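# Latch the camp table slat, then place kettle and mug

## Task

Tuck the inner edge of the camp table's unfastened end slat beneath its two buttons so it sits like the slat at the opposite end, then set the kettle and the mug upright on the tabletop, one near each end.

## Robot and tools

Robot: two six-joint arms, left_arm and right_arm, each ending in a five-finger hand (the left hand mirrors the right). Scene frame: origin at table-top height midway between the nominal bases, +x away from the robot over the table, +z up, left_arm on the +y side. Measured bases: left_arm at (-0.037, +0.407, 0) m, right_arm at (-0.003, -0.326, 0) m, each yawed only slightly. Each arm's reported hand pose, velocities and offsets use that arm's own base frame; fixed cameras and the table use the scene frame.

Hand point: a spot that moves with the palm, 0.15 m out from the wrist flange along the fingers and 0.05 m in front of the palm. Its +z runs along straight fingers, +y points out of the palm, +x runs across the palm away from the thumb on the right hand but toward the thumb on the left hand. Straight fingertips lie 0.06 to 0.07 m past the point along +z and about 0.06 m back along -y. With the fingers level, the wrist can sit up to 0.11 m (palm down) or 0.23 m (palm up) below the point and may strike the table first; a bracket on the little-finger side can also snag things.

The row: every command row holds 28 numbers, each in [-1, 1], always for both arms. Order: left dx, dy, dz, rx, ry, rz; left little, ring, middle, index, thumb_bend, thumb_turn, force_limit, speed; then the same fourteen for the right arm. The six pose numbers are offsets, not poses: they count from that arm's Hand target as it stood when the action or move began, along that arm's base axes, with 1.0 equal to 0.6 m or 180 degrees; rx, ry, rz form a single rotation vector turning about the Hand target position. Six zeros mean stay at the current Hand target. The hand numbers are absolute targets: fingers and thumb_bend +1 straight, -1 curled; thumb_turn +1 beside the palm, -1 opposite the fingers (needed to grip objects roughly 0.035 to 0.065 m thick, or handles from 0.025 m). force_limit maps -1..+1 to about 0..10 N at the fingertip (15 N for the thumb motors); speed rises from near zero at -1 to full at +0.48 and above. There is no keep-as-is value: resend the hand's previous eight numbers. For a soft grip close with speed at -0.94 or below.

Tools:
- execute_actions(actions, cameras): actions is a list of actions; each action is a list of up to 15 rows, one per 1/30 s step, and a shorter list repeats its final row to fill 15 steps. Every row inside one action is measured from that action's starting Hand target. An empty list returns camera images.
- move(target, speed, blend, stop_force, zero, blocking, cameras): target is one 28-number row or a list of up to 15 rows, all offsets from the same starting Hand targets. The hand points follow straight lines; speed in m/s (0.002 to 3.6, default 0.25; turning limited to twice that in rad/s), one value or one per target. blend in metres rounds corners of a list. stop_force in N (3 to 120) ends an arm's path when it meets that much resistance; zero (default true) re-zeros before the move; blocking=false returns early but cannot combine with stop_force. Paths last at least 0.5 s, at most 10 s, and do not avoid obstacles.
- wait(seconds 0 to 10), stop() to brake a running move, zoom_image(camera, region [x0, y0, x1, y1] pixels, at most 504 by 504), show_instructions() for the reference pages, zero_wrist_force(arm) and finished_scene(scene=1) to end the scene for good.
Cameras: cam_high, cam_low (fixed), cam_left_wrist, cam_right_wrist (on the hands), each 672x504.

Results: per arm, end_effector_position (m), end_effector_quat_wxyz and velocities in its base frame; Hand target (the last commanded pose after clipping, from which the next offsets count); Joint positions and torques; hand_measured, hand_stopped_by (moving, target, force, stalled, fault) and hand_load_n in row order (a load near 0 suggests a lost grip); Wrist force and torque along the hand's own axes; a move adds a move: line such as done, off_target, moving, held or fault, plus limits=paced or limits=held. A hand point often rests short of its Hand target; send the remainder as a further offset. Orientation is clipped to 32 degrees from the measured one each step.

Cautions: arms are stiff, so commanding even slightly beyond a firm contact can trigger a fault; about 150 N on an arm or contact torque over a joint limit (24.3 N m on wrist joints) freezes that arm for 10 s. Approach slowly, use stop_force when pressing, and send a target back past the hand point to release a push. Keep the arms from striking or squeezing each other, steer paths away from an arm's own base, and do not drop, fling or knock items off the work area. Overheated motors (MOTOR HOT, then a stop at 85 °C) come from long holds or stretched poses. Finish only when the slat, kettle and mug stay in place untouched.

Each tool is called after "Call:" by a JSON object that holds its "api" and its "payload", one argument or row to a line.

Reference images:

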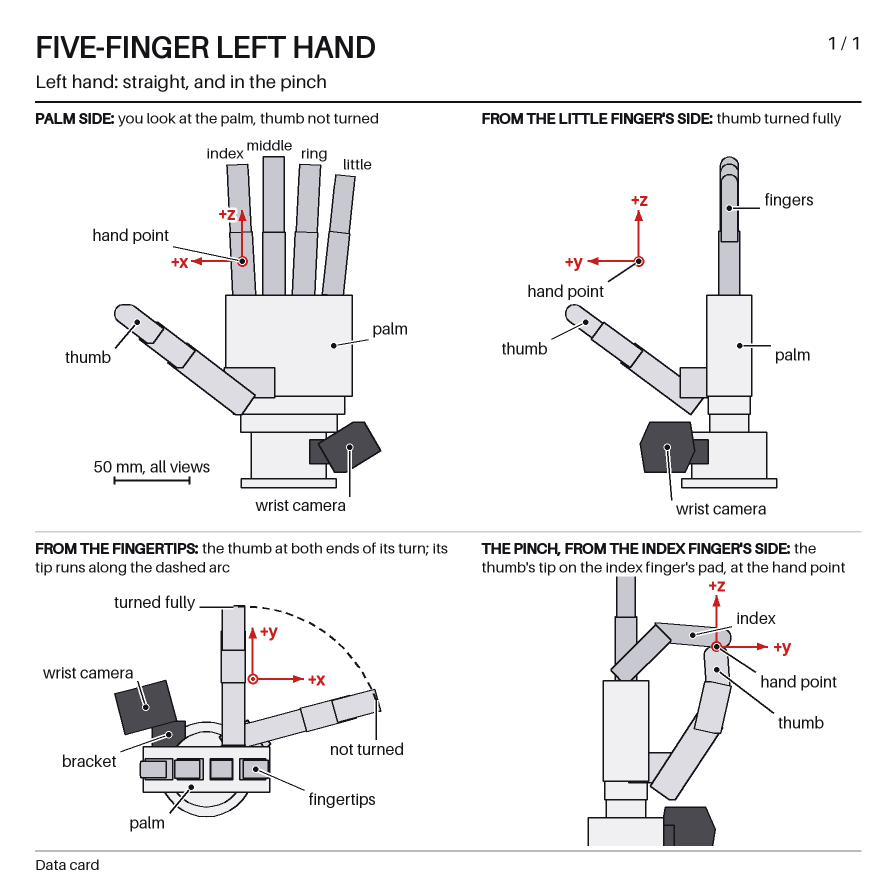

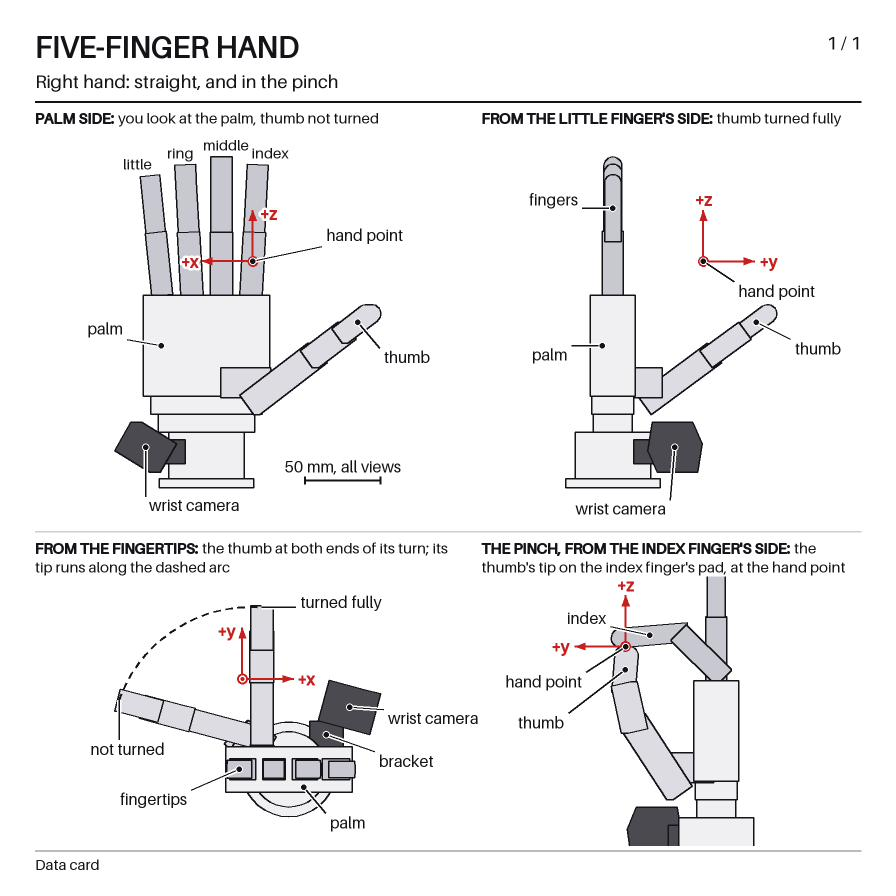

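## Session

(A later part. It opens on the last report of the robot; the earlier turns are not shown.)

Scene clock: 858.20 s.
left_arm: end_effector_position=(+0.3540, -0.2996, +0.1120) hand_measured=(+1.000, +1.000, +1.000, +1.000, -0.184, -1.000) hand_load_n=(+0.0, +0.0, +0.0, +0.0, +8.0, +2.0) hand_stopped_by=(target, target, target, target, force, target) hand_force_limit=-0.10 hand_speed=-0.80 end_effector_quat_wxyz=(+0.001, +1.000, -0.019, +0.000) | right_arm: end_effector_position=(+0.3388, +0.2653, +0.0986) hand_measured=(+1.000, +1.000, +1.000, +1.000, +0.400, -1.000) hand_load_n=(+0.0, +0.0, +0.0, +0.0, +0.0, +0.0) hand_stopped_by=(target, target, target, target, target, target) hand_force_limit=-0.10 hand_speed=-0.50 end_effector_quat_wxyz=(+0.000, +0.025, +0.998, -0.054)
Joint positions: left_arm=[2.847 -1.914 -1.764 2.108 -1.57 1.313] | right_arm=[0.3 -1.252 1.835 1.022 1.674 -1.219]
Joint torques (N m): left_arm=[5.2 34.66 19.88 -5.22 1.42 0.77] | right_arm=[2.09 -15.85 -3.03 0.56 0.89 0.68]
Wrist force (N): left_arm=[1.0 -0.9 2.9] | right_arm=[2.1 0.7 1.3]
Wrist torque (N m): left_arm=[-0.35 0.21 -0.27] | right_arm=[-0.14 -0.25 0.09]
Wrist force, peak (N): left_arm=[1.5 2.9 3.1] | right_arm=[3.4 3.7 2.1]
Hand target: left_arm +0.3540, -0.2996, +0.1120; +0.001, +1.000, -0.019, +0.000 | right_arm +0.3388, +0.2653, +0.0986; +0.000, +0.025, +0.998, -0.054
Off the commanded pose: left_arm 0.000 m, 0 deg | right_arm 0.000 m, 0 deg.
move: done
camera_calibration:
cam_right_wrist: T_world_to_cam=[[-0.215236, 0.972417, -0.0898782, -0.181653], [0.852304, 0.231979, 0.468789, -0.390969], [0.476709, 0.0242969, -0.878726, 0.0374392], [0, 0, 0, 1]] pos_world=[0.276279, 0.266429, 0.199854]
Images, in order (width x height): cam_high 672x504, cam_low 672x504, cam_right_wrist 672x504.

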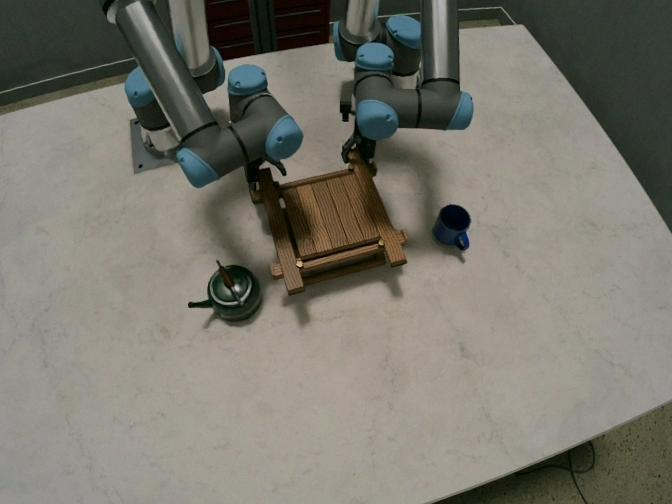

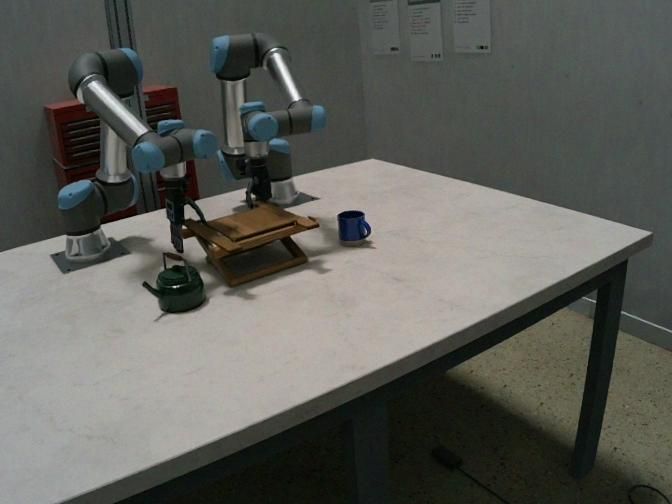

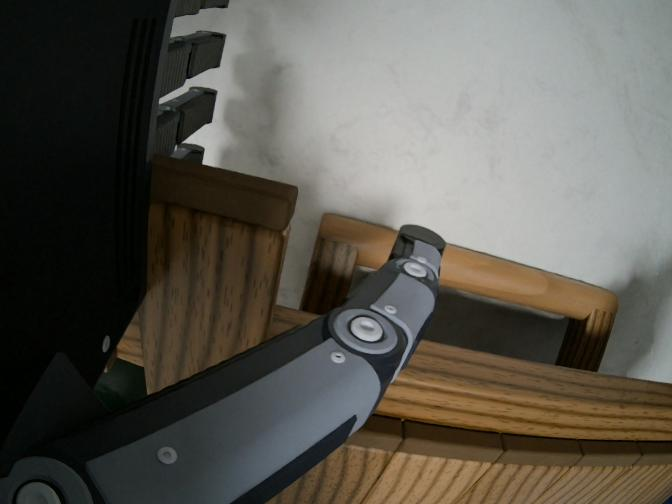

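Call:
{"api": "move", "payload": {
  "target": [
    [0,0,0,0,0,0,1,1,1,1,-0.6,-1,-0.1,-0.8,-0.001,-0.017,0,0,0,0,1,1,1,1,0.4,-1,-0.1,-0.5],
    [0,0,0,0,0,0,1,1,1,1,-0.6,-1,-0.1,-0.8,-0.001,-0.017,0.25,0.033,0,0,1,1,1,1,0.4,-1,-0.1,-0.5],
    [0,0,0,0,0,0,1,1,1,1,-0.6,-1,-0.1,-0.8,0.1,-0.2,0.45,0.033,0,0,1,1,1,1,0.4,-1,-0.1,-0.5]
  ],
  "speed": [0.02,0.08,0.2],
  "cameras": ["cam_high","cam_low","cam_right_wrist"]
}}

Call:
{"api": "zoom_image", "payload": {
  "camera": "cam_high",
  "region": [232, 142, 312, 202]
}}

Scene clock: 867.93 s.
left_arm: end_effector_position=(+0.3540, -0.2996, +0.1120) hand_measured=(+1.000, +1.000, +1.000, +1.000, -0.184, -1.000) hand_load_n=(+0.0, +0.0, +0.0, +0.0, +8.0, +2.0) hand_stopped_by=(target, target, target, target, force, target) hand_force_limit=-0.10 hand_speed=-0.80 end_effector_quat_wxyz=(+0.001, +1.000, -0.019, +0.000) | right_arm: end_effector_position=(+0.3987, +0.1453, +0.3685) hand_measured=(+1.000, +1.000, +1.000, +1.000, +0.400, -1.000) hand_load_n=(+0.0, +0.0, +0.0, +0.0, +0.0, +0.0) hand_stopped_by=(target, target, target, target, target, target) hand_force_limit=-0.10 hand_speed=-0.50 end_effector_quat_wxyz=(-0.001, +0.025, +1.000, -0.002)
Joint positions: left_arm=[2.847 -1.914 -1.764 2.108 -1.57 1.313] | right_arm=[-0.126 -1.428 1.337 1.663 1.576 -1.647]
Joint torques (N m): left_arm=[5.21 34.07 18.89 -5.1 1.61 0.56] | right_arm=[-13.06 -12.48 -31.87 4.09 -1.45 -1.46]
Wrist force (N): left_arm=[0.9 -0.8 3.0] | right_arm=[1.5 0.9 1.3]
Wrist torque (N m): left_arm=[-0.34 0.23 -0.28] | right_arm=[-0.12 -0.10 0.15]
Wrist force, peak (N): left_arm=[1.4 -1.0 3.2] | right_arm=[2.1 1.3 2.2]
Hand target: left_arm +0.3540, -0.2996, +0.1120; +0.001, +1.000, -0.019, +0.000 | right_arm +0.3988, +0.1453, +0.3686; -0.001, +0.025, +1.000, -0.002
Off the commanded pose: left_arm 0.000 m, 0 deg | right_arm 0.000 m, 0 deg.
move: done
camera_calibration:
cam_right_wrist: T_world_to_cam=[[-0.215238, 0.976498, 0.0111679, -0.0657482], [0.85229, 0.182253, 0.490291, -0.541407], [0.476733, 0.115047, -0.871487, 0.233056], [0, 0, 0, 1]] pos_world=[0.336179, 0.136063, 0.469287]
Images, in order (width x height): cam_high 672x504, cam_low 672x504, cam_right_wrist 672x504.

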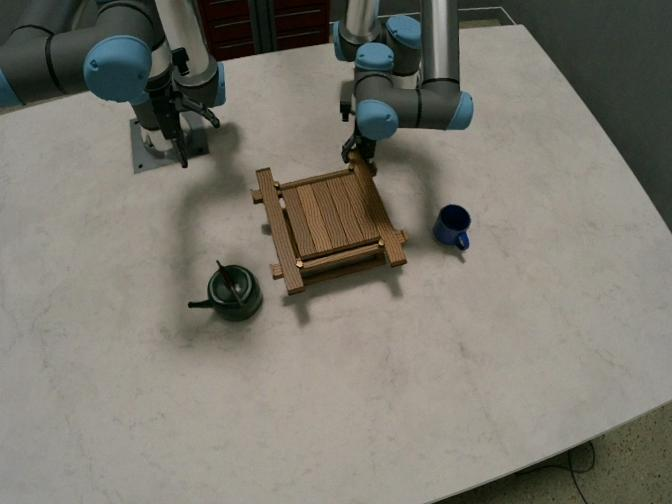

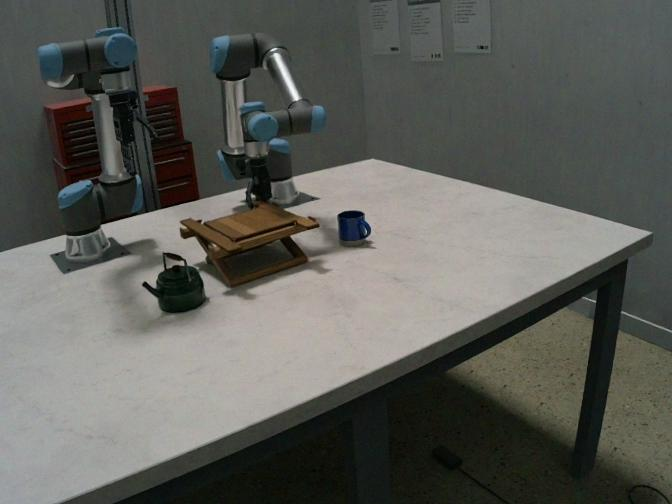

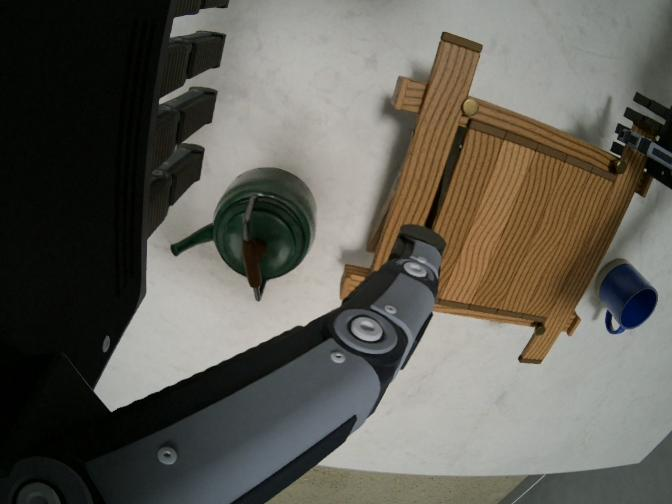

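Scaled by 6.300 from the camera's 672x504 image, which has a finer 960x720 frame.

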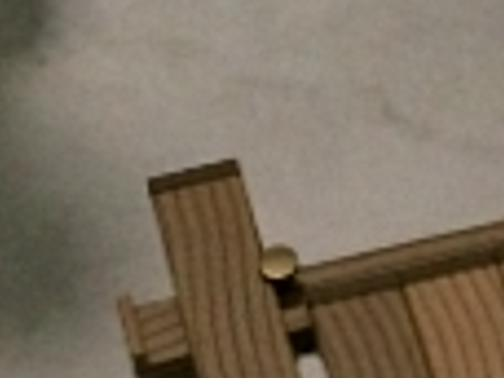

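Call:
{"api": "move", "payload": {
  "target": [0,0,0,0,0,0,1,1,1,1,0.4,-1,-0.1,-0.5,0,0,0,0,0,0,1,1,1,1,0.4,-1,-0.1,-0.5],
  "speed": 0.02,
  "cameras": ["cam_high","cam_right_wrist"]
}}

Call:
{"api": "zoom_image", "payload": {
  "camera": "cam_high",
  "region": [325, 142, 385, 192]
}}

Call:
{"api": "zoom_image", "payload": {
  "camera": "cam_right_wrist",
  "region": [560, 80, 672, 220]
}}

Scene clock: 873.87 s.
left_arm: end_effector_position=(+0.3540, -0.2996, +0.1120) hand_measured=(+1.000, +1.000, +1.000, +1.000, +0.400, -1.000) hand_load_n=(+0.0, +0.0, +0.0, +0.0, +0.0, +0.0) hand_stopped_by=(target, target, target, target, target, target) hand_force_limit=-0.10 hand_speed=-0.50 end_effector_quat_wxyz=(+0.001, +1.000, -0.019, +0.000) | right_arm: end_effector_position=(+0.3988, +0.1453, +0.3686) hand_measured=(+1.000, +1.000, +1.000, +1.000, +0.400, -1.000) hand_load_n=(+0.0, +0.0, +0.0, +0.0, +0.0, +0.0) hand_stopped_by=(target, target, target, target, target, target) hand_force_limit=-0.10 hand_speed=-0.50 end_effector_quat_wxyz=(-0.001, +0.025, +1.000, -0.002)
Joint positions: left_arm=[2.847 -1.914 -1.764 2.108 -1.57 1.313] | right_arm=[-0.127 -1.428 1.336 1.664 1.576 -1.647]
Joint torques (N m): left_arm=[4.9 33.22 19.43 -1.7 1.6 0.58] | right_arm=[-11.64 -11.69 -30.91 4.26 -1.57 -1.62]
Wrist force (N): left_arm=[0.1 -3.9 2.0] | right_arm=[1.4 0.9 1.3]
Wrist torque (N m): left_arm=[-0.38 0.18 -0.11] | right_arm=[-0.12 -0.10 0.14]
Wrist force, peak (N): left_arm=[-0.1 -4.1 2.0] | right_arm=[1.8 0.9 1.4]
Hand target: left_arm +0.3540, -0.2996, +0.1120; +0.001, +1.000, -0.019, +0.000 | right_arm +0.3988, +0.1453, +0.3686; -0.001, +0.025, +1.000, -0.002
Off the commanded pose: left_arm 0.000 m, 0 deg | right_arm 0.000 m, 0 deg.
move: done
camera_calibration:
cam_right_wrist: T_world_to_cam=[[-0.215266, 0.97649, 0.0112629, -0.0656641], [0.852309, 0.182236, 0.490264, -0.541515], [0.476686, 0.115137, -0.871501, 0.233118], [0, 0, 0, 1]] pos_world=[0.336279, 0.135963, 0.469388]
Images, in order (width x height): cam_high 672x504, cam_right_wrist 672x504.

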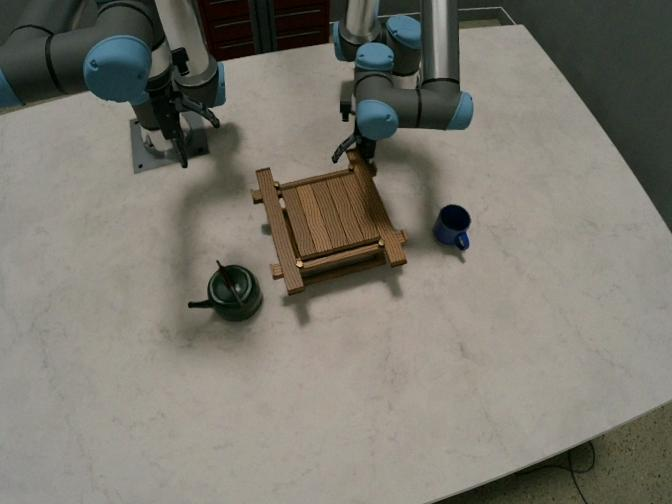

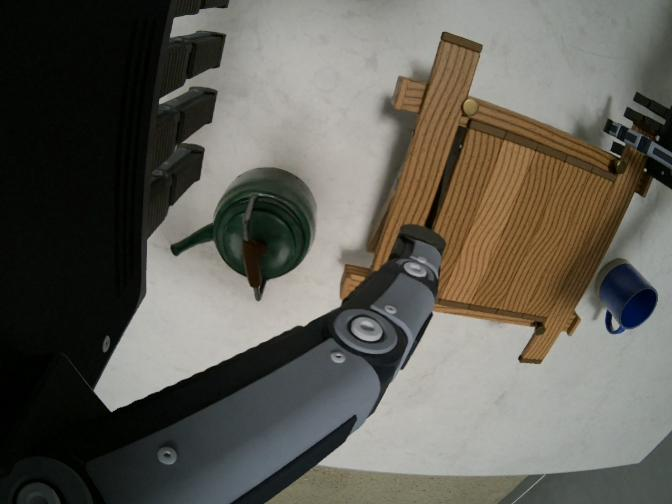

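Scaled by 8.400 from the camera's 672x504 image, which has a finer 960x720 frame.

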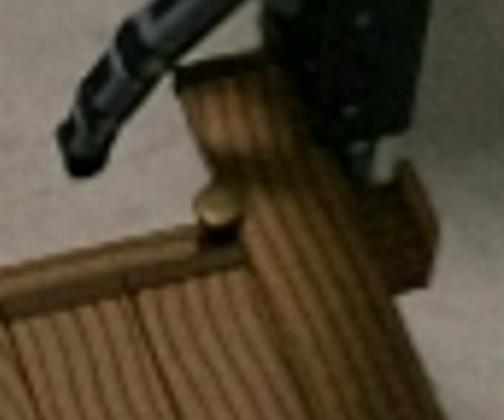

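Scaled by 3.600 from the camera's 672x504 image, which has a finer 960x720 frame.

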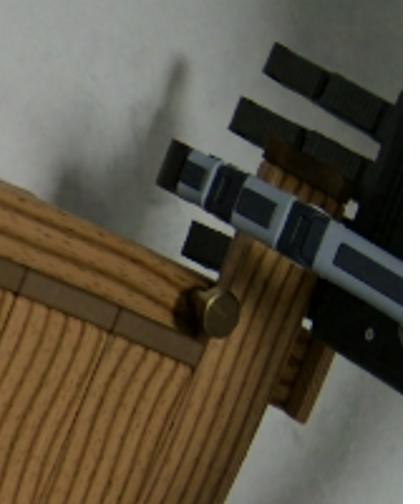

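Call:
{"api": "move", "payload": {
  "target": [
    [0,0.02,0,0,0,0,1,1,1,1,0.4,-1,-0.1,-0.5,0,0,0,0,0,0,1,1,1,1,0.4,-1,-0.1,-0.5],
    [0,0.02,0.25,0,0,0,1,1,1,1,0.4,-1,-0.1,-0.5,0,0,0,0,0,0,1,1,1,1,0.4,-1,-0.1,-0.5],
    [0.1,0.2,0.45,0,0,0,1,1,1,1,0.4,-1,-0.1,-0.5,0,0,0,0,0,0,1,1,1,1,0.4,-1,-0.1,-0.5]
  ],
  "speed": [0.02,0.08,0.2],
  "cameras": ["cam_high","cam_low","cam_left_wrist","cam_right_wrist"]
}}

Call:
{"api": "zoom_image", "payload": {
  "camera": "cam_high",
  "region": [325, 142, 385, 192]
}}

Call:
{"api": "zoom_image", "payload": {
  "camera": "cam_right_wrist",
  "region": [560, 80, 672, 220]
}}

Scene clock: 884.03 s.
left_arm: end_effector_position=(+0.4139, -0.1796, +0.3819) hand_measured=(+1.000, +1.000, +1.000, +1.000, +0.400, -1.000) hand_load_n=(+0.0, +0.0, +0.0, +0.0, +0.0, +0.0) hand_stopped_by=(target, target, target, target, target, target) hand_force_limit=-0.10 hand_speed=-0.50 end_effector_quat_wxyz=(+0.001, +1.000, -0.019, +0.000) | right_arm: end_effector_position=(+0.3988, +0.1453, +0.3686) hand_measured=(+1.000, +1.000, +1.000, +1.000, +0.400, -1.000) hand_load_n=(+0.0, +0.0, +0.0, +0.0, +0.0, +0.0) hand_stopped_by=(target, target, target, target, target, target) hand_force_limit=-0.10 hand_speed=-0.50 end_effector_quat_wxyz=(-0.001, +0.025, +1.000, -0.002)
Joint positions: left_arm=[3.181 -1.788 -1.214 1.432 -1.569 1.648] | right_arm=[-0.127 -1.428 1.336 1.664 1.576 -1.647]
Joint torques (N m): left_arm=[7.22 15.33 25.43 -4.76 1.79 1.82] | right_arm=[-12.09 -12.48 -30.92 4.11 -1.62 -1.67]
Wrist force (N): left_arm=[-0.6 -2.1 1.9] | right_arm=[1.3 0.7 1.1]
Wrist torque (N m): left_arm=[-0.34 0.19 -0.15] | right_arm=[-0.15 -0.07 0.12]
Wrist force, peak (N): left_arm=[0.1 -4.0 2.3] | right_arm=[1.8 0.8 1.3]
Hand target: left_arm +0.4140, -0.1796, +0.3820; +0.001, +1.000, -0.019, +0.000 | right_arm +0.3988, +0.1453, +0.3686; -0.001, +0.025, +1.000, -0.002
Off the commanded pose: left_arm 0.000 m, 0 deg | right_arm 0.000 m, 0 deg.
move: done
camera_calibration:
cam_left_wrist: T_world_to_cam=[[0.316963, 0.948411, 0.00712495, 0.0347445], [0.790748, -0.268405, 0.550161, -0.598515], [0.523691, -0.168747, -0.835028, 0.183009], [0, 0, 0, 1]] pos_world=[0.366421, -0.162714, 0.48185]
cam_right_wrist: T_world_to_cam=[[-0.215266, 0.97649, 0.0112629, -0.0656641], [0.852309, 0.182236, 0.490264, -0.541515], [0.476686, 0.115137, -0.871501, 0.233118], [0, 0, 0, 1]] pos_world=[0.336279, 0.135963, 0.469388]

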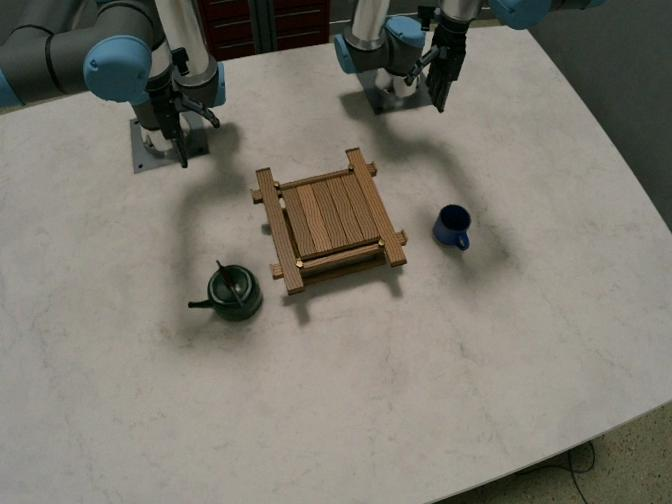

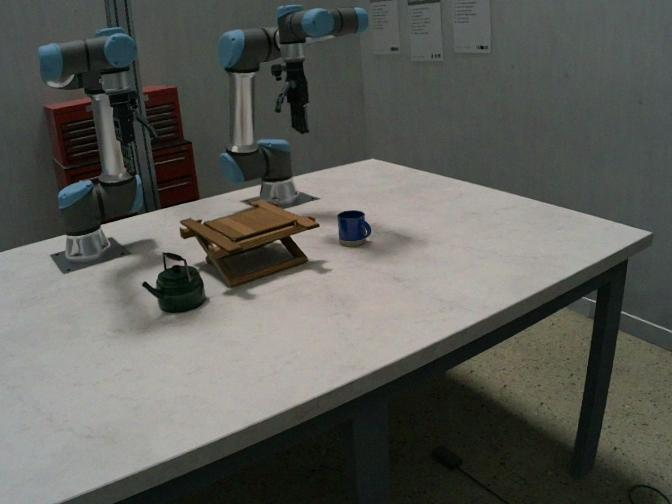

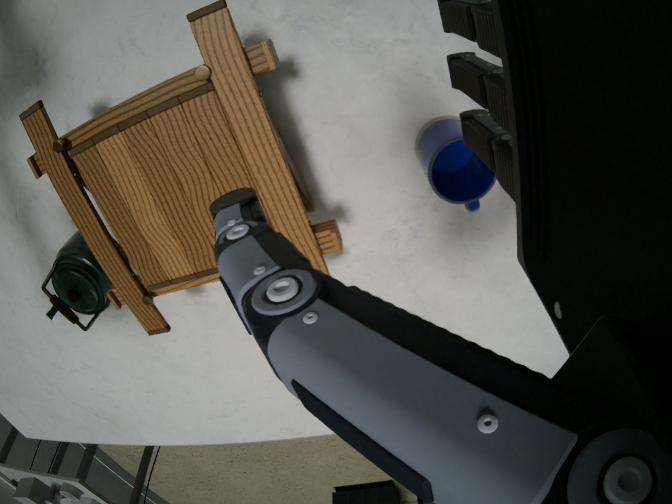

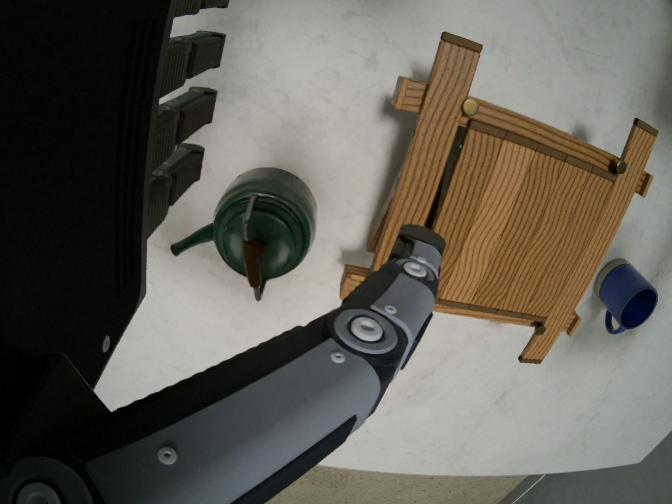

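Scaled by 8.400 from the camera's 672x504 image, which has a finer 960x720 frame.

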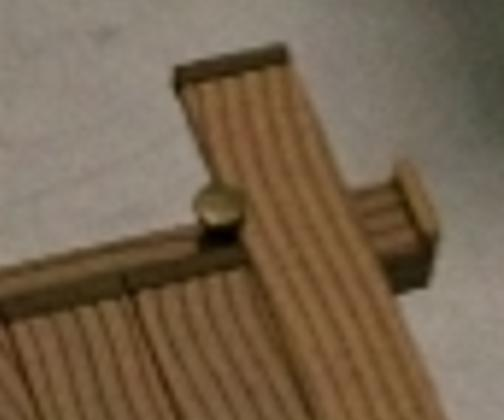

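Scaled by 3.600 from the camera's 672x504 image, which has a finer 960x720 frame.

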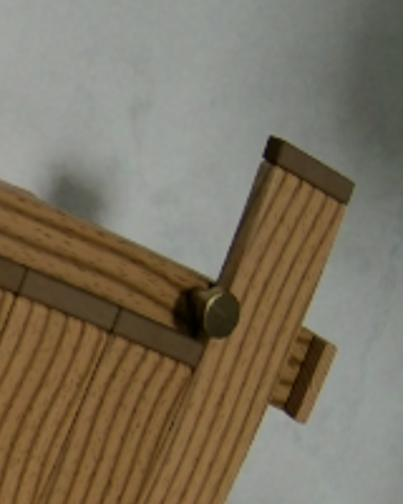

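Call:
{"api": "zoom_image", "payload": {
  "camera": "cam_right_wrist",
  "region": [380, 20, 500, 150]
}}

Call:
{"api": "zoom_image", "payload": {
  "camera": "cam_left_wrist",
  "region": [10, 90, 190, 340]
}}

Call:
{"api": "zoom_image", "payload": {
  "camera": "cam_right_wrist",
  "region": [480, 270, 600, 370]
}}

Scaled by 3.877 from the camera's 672x504 image, which has a finer 960x720 frame.

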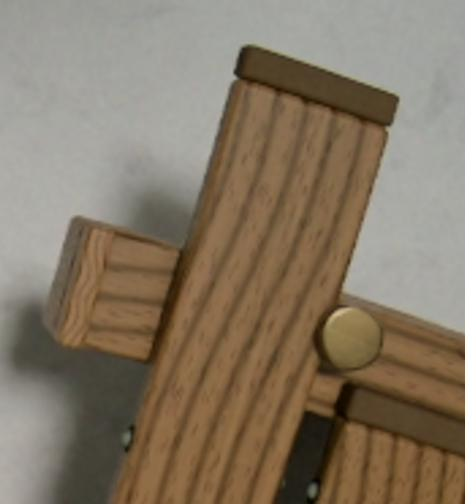

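Scaled by 2.016 from the camera's 672x504 image, which has a finer 960x720 frame.

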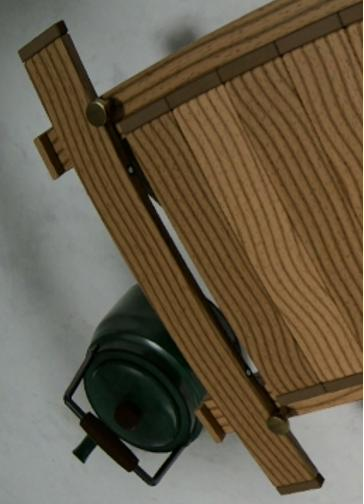

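Scaled by 4.200 from the camera's 672x504 image, which has a finer 960x720 frame.

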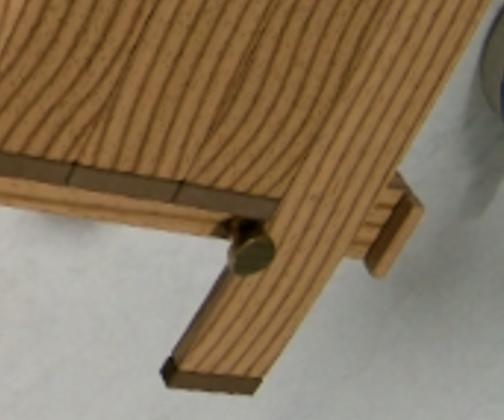

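Call:
{"api": "zoom_image", "payload": {
  "camera": "cam_right_wrist",
  "region": [160, 140, 340, 320]
}}

Call:
{"api": "zoom_image", "payload": {
  "camera": "cam_low",
  "region": [130, 240, 220, 320]
}}

Call:
{"api": "zoom_image", "payload": {
  "camera": "cam_high",
  "region": [180, 250, 280, 330]
}}

Scaled by 2.800 from the camera's 672x504 image, which has a finer 960x720 frame.

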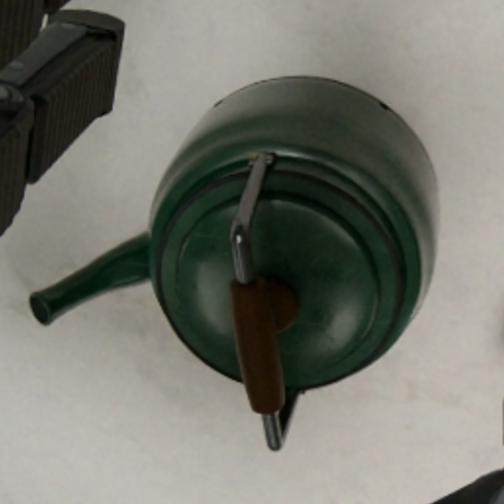

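Scaled by 5.600 from the camera's 672x504 image, which has a finer 960x720 frame.

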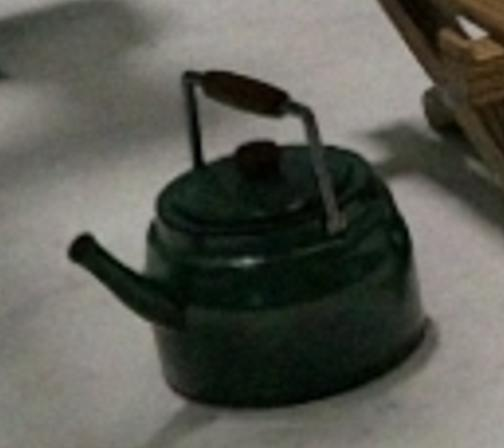

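Scaled by 5.040 from the camera's 672x504 image, which has a finer 960x720 frame.

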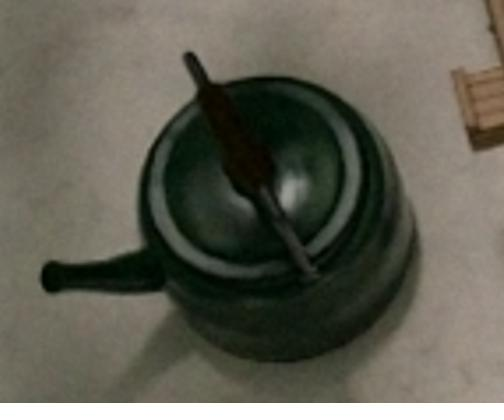

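Call:
{"api": "move", "payload": {
  "target": [0.0185,0.241,-0.26,0,0,0,1,1,1,1,1,1,-0.1,0,0.1187,-0.0755,-0.131,0,0,0,1,1,1,1,1,1,-0.1,0],
  "speed": 0.2,
  "cameras": ["all"]
}}

Scene clock: 975.90 s.
left_arm: end_effector_position=(+0.4251, -0.0351, +0.2261) hand_measured=(+1.000, +1.000, +1.000, +1.000, +1.000, +1.000) hand_load_n=(+0.0, +0.0, +0.0, +0.0, +0.0, +0.0) hand_stopped_by=(target, target, target, target, target, target) hand_force_limit=-0.10 hand_speed=0.00 end_effector_quat_wxyz=(+0.001, +1.000, -0.019, +0.000) | right_arm: end_effector_position=(+0.4699, +0.1000, +0.2900) hand_measured=(+1.000, +1.000, +1.000, +1.000, +1.000, +1.000) hand_load_n=(+0.0, +0.0, +0.0, +0.0, +0.0, +0.0) hand_stopped_by=(target, target, target, target, target, target) hand_force_limit=-0.10 hand_speed=0.00 end_effector_quat_wxyz=(-0.001, +0.025, +1.000, -0.002)
Joint positions: left_arm=[3.551 -1.796 -1.605 1.83 -1.569 2.017] | right_arm=[-0.212 -1.269 1.34 1.501 1.576 -1.732]
Joint torques (N m): left_arm=[7.19 14.67 4.7 0.08 1.87 2.19] | right_arm=[-12.45 -18.2 -30.99 0.33 -0.73 -1.57]
Wrist force (N): left_arm=[-0.9 -2.2 2.2] | right_arm=[1.6 0.9 1.0]
Wrist torque (N m): left_arm=[-0.38 0.21 -0.17] | right_arm=[-0.10 -0.10 0.18]
Wrist force, peak (N): left_arm=[-0.6 -2.9 2.4] | right_arm=[1.9 0.7 1.4]
Hand target: left_arm +0.4251, -0.0350, +0.2260; +0.001, +1.000, -0.019, +0.000 | right_arm +0.4700, +0.1000, +0.2900; -0.001, +0.025, +1.000, -0.002
Off the commanded pose: left_arm 0.000 m, 0 deg | right_arm 0.000 m, 0 deg.
move: done
camera_calibration:
cam_left_wrist: T_world_to_cam=[[0.316906, 0.94843, 0.00716, -0.104795], [0.790841, -0.268402, 0.550027, -0.482812], [0.523584, -0.168645, -0.835116, 0.0716531], [0, 0, 0, 1]] pos_world=[0.377521, -0.0181136, 0.326149]
cam_right_wrist: T_world_to_cam=[[-0.215266, 0.97649, 0.0112629, -0.00531567], [0.852309, 0.182236, 0.490264, -0.555476], [0.476686, 0.115137, -0.871501, 0.135969], [0, 0, 0, 1]] pos_world=[0.407479, 0.0907633, 0.390888]

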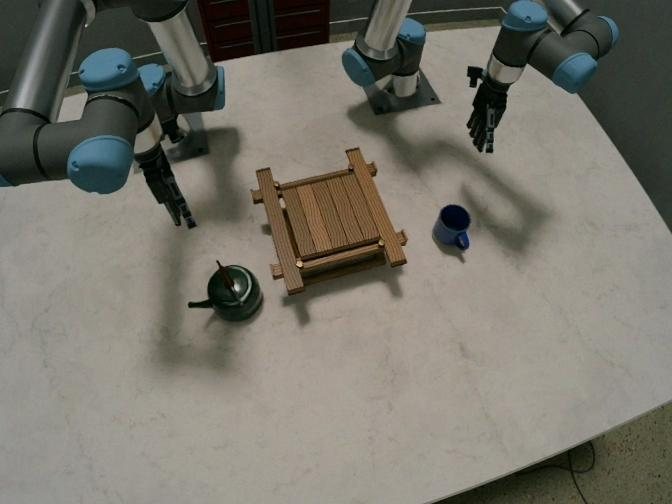

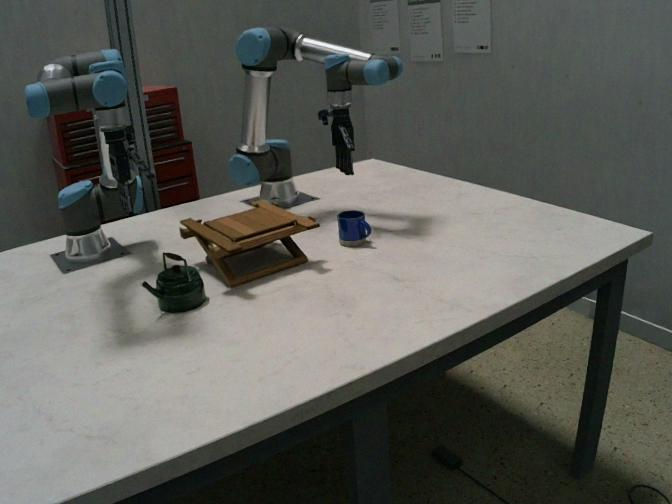

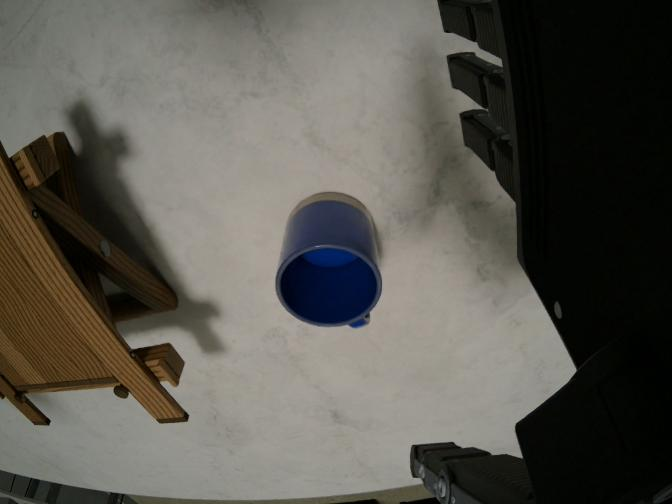

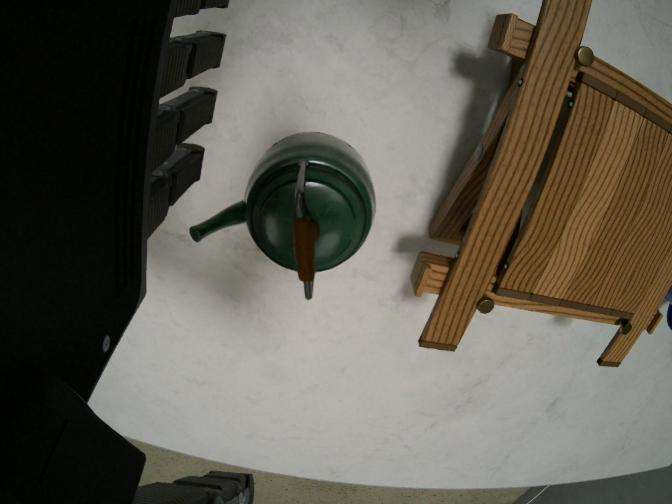

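Call:
{"api": "zoom_image", "payload": {
  "camera": "cam_right_wrist",
  "region": [180, 110, 390, 320]
}}

Call:
{"api": "zoom_image", "payload": {
  "camera": "cam_left_wrist",
  "region": [260, 180, 400, 340]
}}

Scaled by 2.400 from the camera's 672x504 image, which has a finer 960x720 frame.

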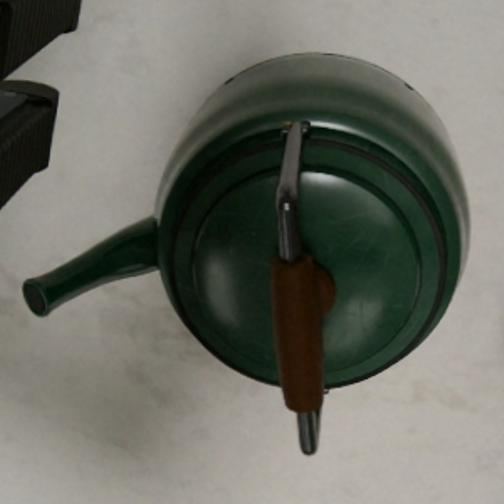

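Scaled by 3.150 from the camera's 672x504 image, which has a finer 960x720 frame.

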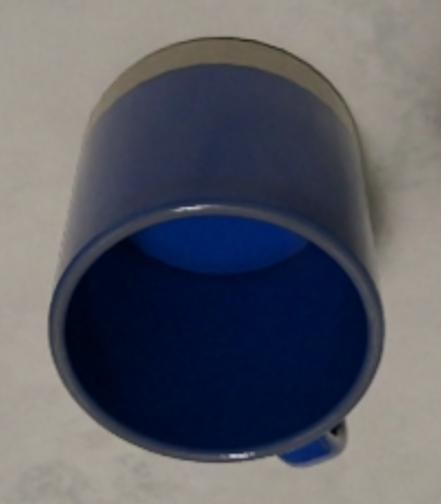

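Call:
{"api": "move", "payload": {
  "target": [
    [0.08,0.12,0.12,-0.5,0,0,1,1,1,1,1,1,-0.1,0,0,-0.03,0.08,0,0,0.5,1,1,1,1,1,1,-0.1,0],
    [0.12,0.2,0.12,-0.385,0.385,0.385,1,1,1,1,1,1,-0.1,0,0,-0.03,0.08,0,-0.383,0.924,1,1,1,1,1,1,-0.1,0]
  ],
  "speed": 0.5,
  "cameras": ["all"]
}}

Scene clock: 1153.97 s.
left_arm: end_effector_position=(+0.4971, +0.0850, +0.2980) hand_measured=(+1.000, +1.000, +1.000, +1.000, +1.000, +1.000) hand_load_n=(+0.0, +0.0, +0.0, +0.0, +0.0, +0.0) hand_stopped_by=(target, target, target, target, target, target) hand_force_limit=-0.10 hand_speed=0.00 end_effector_quat_wxyz=(+0.510, +0.509, +0.491, -0.490) | right_arm: end_effector_position=(+0.4700, +0.0820, +0.3380) hand_measured=(+1.000, +1.000, +1.000, +1.000, +1.000, +1.000) hand_load_n=(+0.0, +0.0, +0.0, +0.0, +0.0, +0.0) hand_stopped_by=(target, target, target, target, target, target) hand_force_limit=-0.10 hand_speed=0.00 end_effector_quat_wxyz=(-0.385, +0.923, -0.023, -0.009)
Joint positions: left_arm=[4.043 -2.213 -1.71 0.781 -0.899 1.608] | right_arm=[-0.375 -1.106 1.16 1.869 0.847 -5.171]
Joint torques (N m): left_arm=[-6.29 52.98 20.58 -3.6 1.73 -1.59] | right_arm=[-12.22 -25.21 -5.12 4.75 -2.38 -1.32]
Wrist force (N): left_arm=[2.2 -2.1 -0.2] | right_arm=[1.5 1.9 0.4]
Wrist torque (N m): left_arm=[-0.19 -0.24 0.19] | right_arm=[0.02 -0.04 0.15]
Wrist force, peak (N): left_arm=[-0.4 -4.7 0.9] | right_arm=[2.4 1.5 1.2]
Hand target: left_arm +0.4971, +0.0850, +0.2980; +0.509, +0.509, +0.491, -0.490 | right_arm +0.4700, +0.0820, +0.3380; -0.385, +0.923, -0.023, -0.009
Off the commanded pose: left_arm 0.000 m, 0 deg | right_arm 0.000 m, 0 deg.
move: done
camera_calibration:
cam_left_wrist: T_world_to_cam=[[-0.948464, 0.00667793, -0.316816, 0.563587], [0.268096, 0.549922, -0.791018, 0.0428567], [0.168942, -0.835189, -0.523371, 0.254169], [0, 0, 0, 1]] pos_world=[0.480113, 0.184948, 0.345479]
cam_right_wrist: T_world_to_cam=[[0.215735, -0.698082, -0.682745, 0.181079], [-0.852138, -0.476005, 0.217438, 0.371573], [-0.47678, 0.534884, -0.697553, 0.534745], [0, 0, 0, 1]] pos_world=[0.532522, 0.017252, 0.41585]

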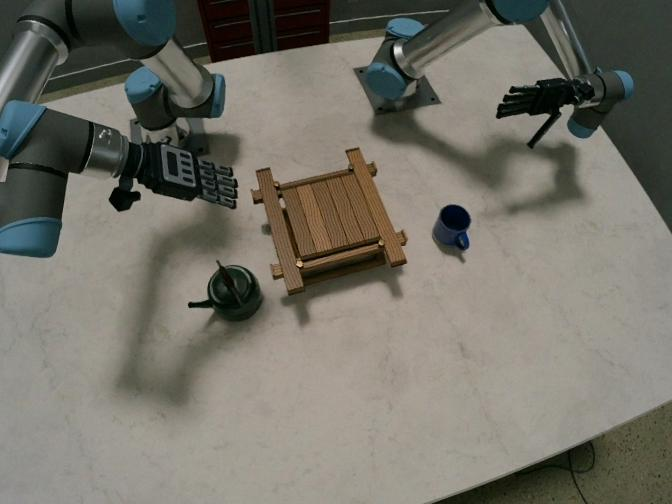

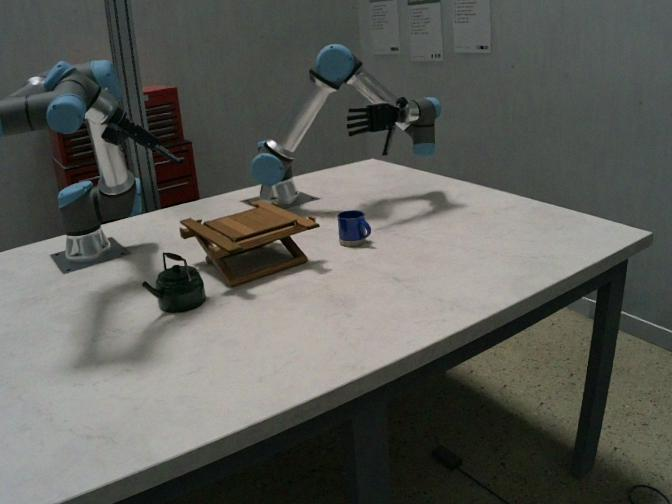

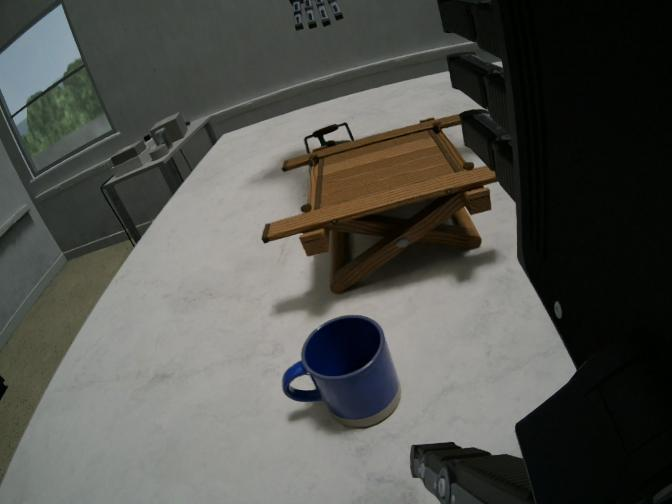

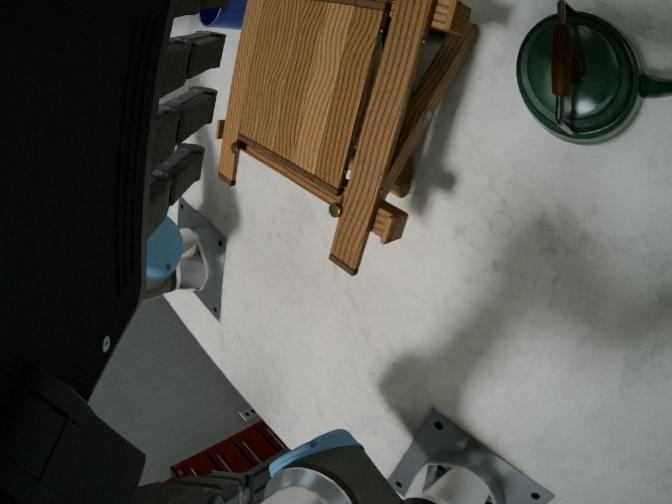

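Call:
{"api": "move", "payload": {
  "target": [
    [0,0,0,0.472,0.195,0.195,1,1,1,1,1,1,-0.1,0,0.235,-0.072,-0.207,0,0,0,1,1,1,1,1,1,-0.1,0],
    [-0.0473,-0.1127,-0.13,0,0,0.25,1,1,1,1,1,1,-0.1,0,0.235,-0.072,-0.207,0,0,0,1,1,1,1,1,1,-0.1,0]
  ],
  "speed": 0.4,
  "cameras": ["all"]
}}

Scene clock: 1209.37 s.
left_arm: end_effector_position=(+0.4687, +0.0174, +0.2200) hand_measured=(+1.000, +1.000, +1.000, +1.000, +1.000, +1.000) hand_load_n=(+0.0, +0.0, +0.0, +0.0, +0.0, -0.5) hand_stopped_by=(target, target, target, target, target, target) hand_force_limit=-0.10 hand_speed=0.00 end_effector_quat_wxyz=(+0.658, +0.282, +0.649, -0.258) | right_arm: end_effector_position=(+0.6110, +0.0388, +0.2138) hand_measured=(+1.000, +1.000, +1.000, +1.000, +1.000, +1.000) hand_load_n=(+0.0, +0.0, +0.0, +0.0, +0.0, +0.0) hand_stopped_by=(target, target, target, target, target, target) hand_force_limit=-0.10 hand_speed=0.00 end_effector_quat_wxyz=(-0.385, +0.923, -0.023, -0.009)
Joint positions: left_arm=[4.164 -2.063 -2.503 1.427 -0.235 1.605] | right_arm=[-0.357 -0.642 0.69 1.861 0.841 -5.149]
Joint torques (N m): left_arm=[8.45 11.26 -9.36 -2.82 -2.08 1.87] | right_arm=[12.54 -40 -29.87 4.41 0.82 1.57]
Wrist force (N): left_arm=[2.1 -2.3 0.4] | right_arm=[1.9 2.3 0.3]
Wrist torque (N m): left_arm=[-0.27 -0.19 0.03] | right_arm=[0.11 -0.13 0.01]
Wrist force, peak (N): left_arm=[2.6 -2.6 0.2] | right_arm=[2.2 2.4 0.5]
Hand target: left_arm +0.4687, +0.0174, +0.2200; +0.658, +0.282, +0.649, -0.258 | right_arm +0.6110, +0.0388, +0.2138; -0.385, +0.923, -0.023, -0.009
Off the commanded pose: left_arm 0.000 m, 0 deg | right_arm 0.000 m, 0 deg.
move: done
camera_calibration:
cam_left_wrist: T_world_to_cam=[[-0.675546, -0.665873, -0.316623, 0.396185], [-0.19963, 0.578568, -0.790827, 0.244622], [0.709778, -0.471033, -0.523778, -0.0979749], [0, 0, 0, 1]] pos_world=[0.386016, 0.0761288, 0.267578]
cam_right_wrist: T_world_to_cam=[[0.215921, -0.697961, -0.682809, 0.0356031], [-0.852016, -0.476248, 0.217388, 0.498094], [-0.476915, 0.534825, -0.697506, 0.538517], [0, 0, 0, 1]] pos_world=[0.673523, -0.025947, 0.291649]

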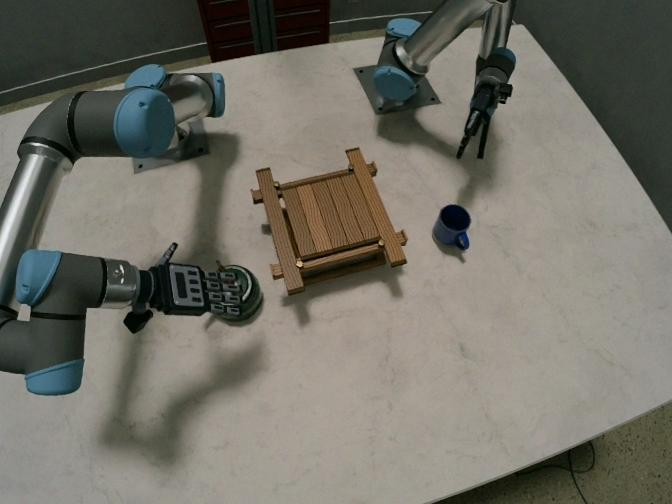

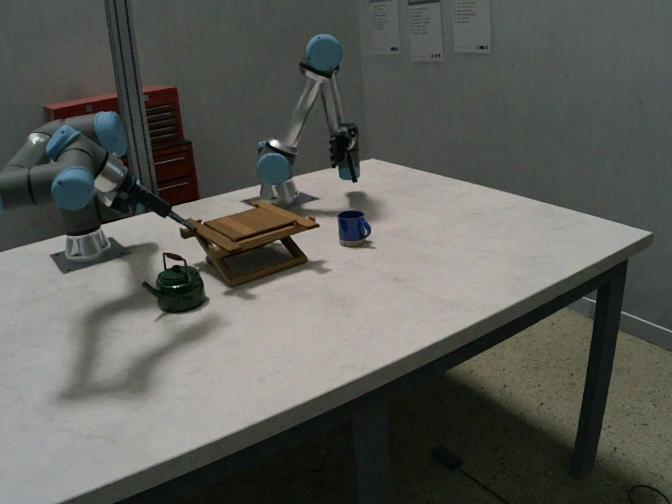

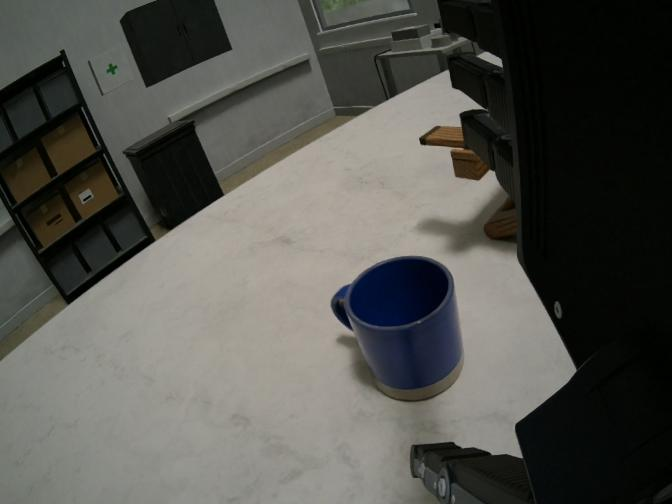

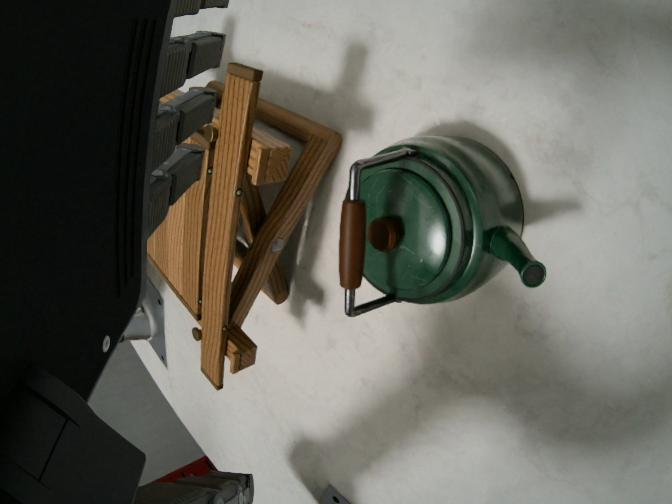

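Call:
{"api": "zoom_image", "payload": {
  "camera": "cam_left_wrist",
  "region": [310, 240, 490, 410]
}}

Call:
{"api": "zoom_image", "payload": {
  "camera": "cam_right_wrist",
  "region": [320, 120, 560, 340]
}}

Scaled by 2.800 from the camera's 672x504 image, which has a finer 960x720 frame.

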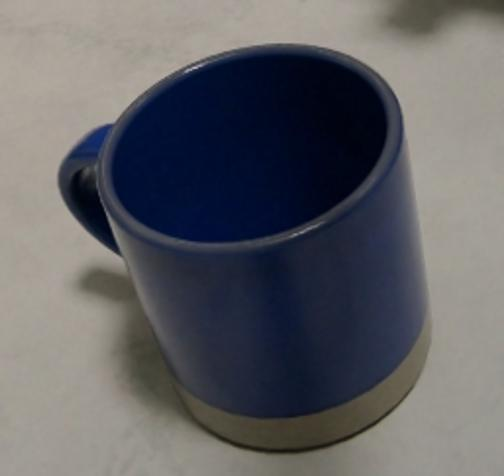

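Scaled by 2.100 from the camera's 672x504 image, which has a finer 960x720 frame.

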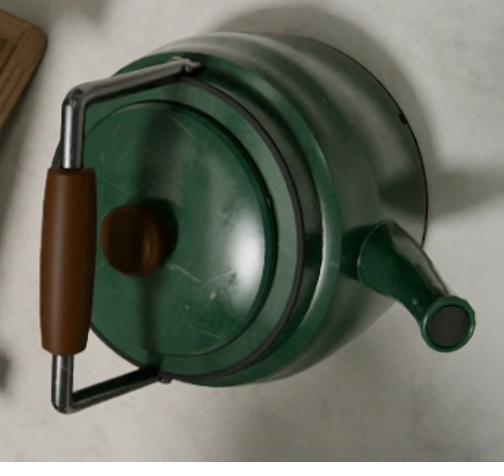

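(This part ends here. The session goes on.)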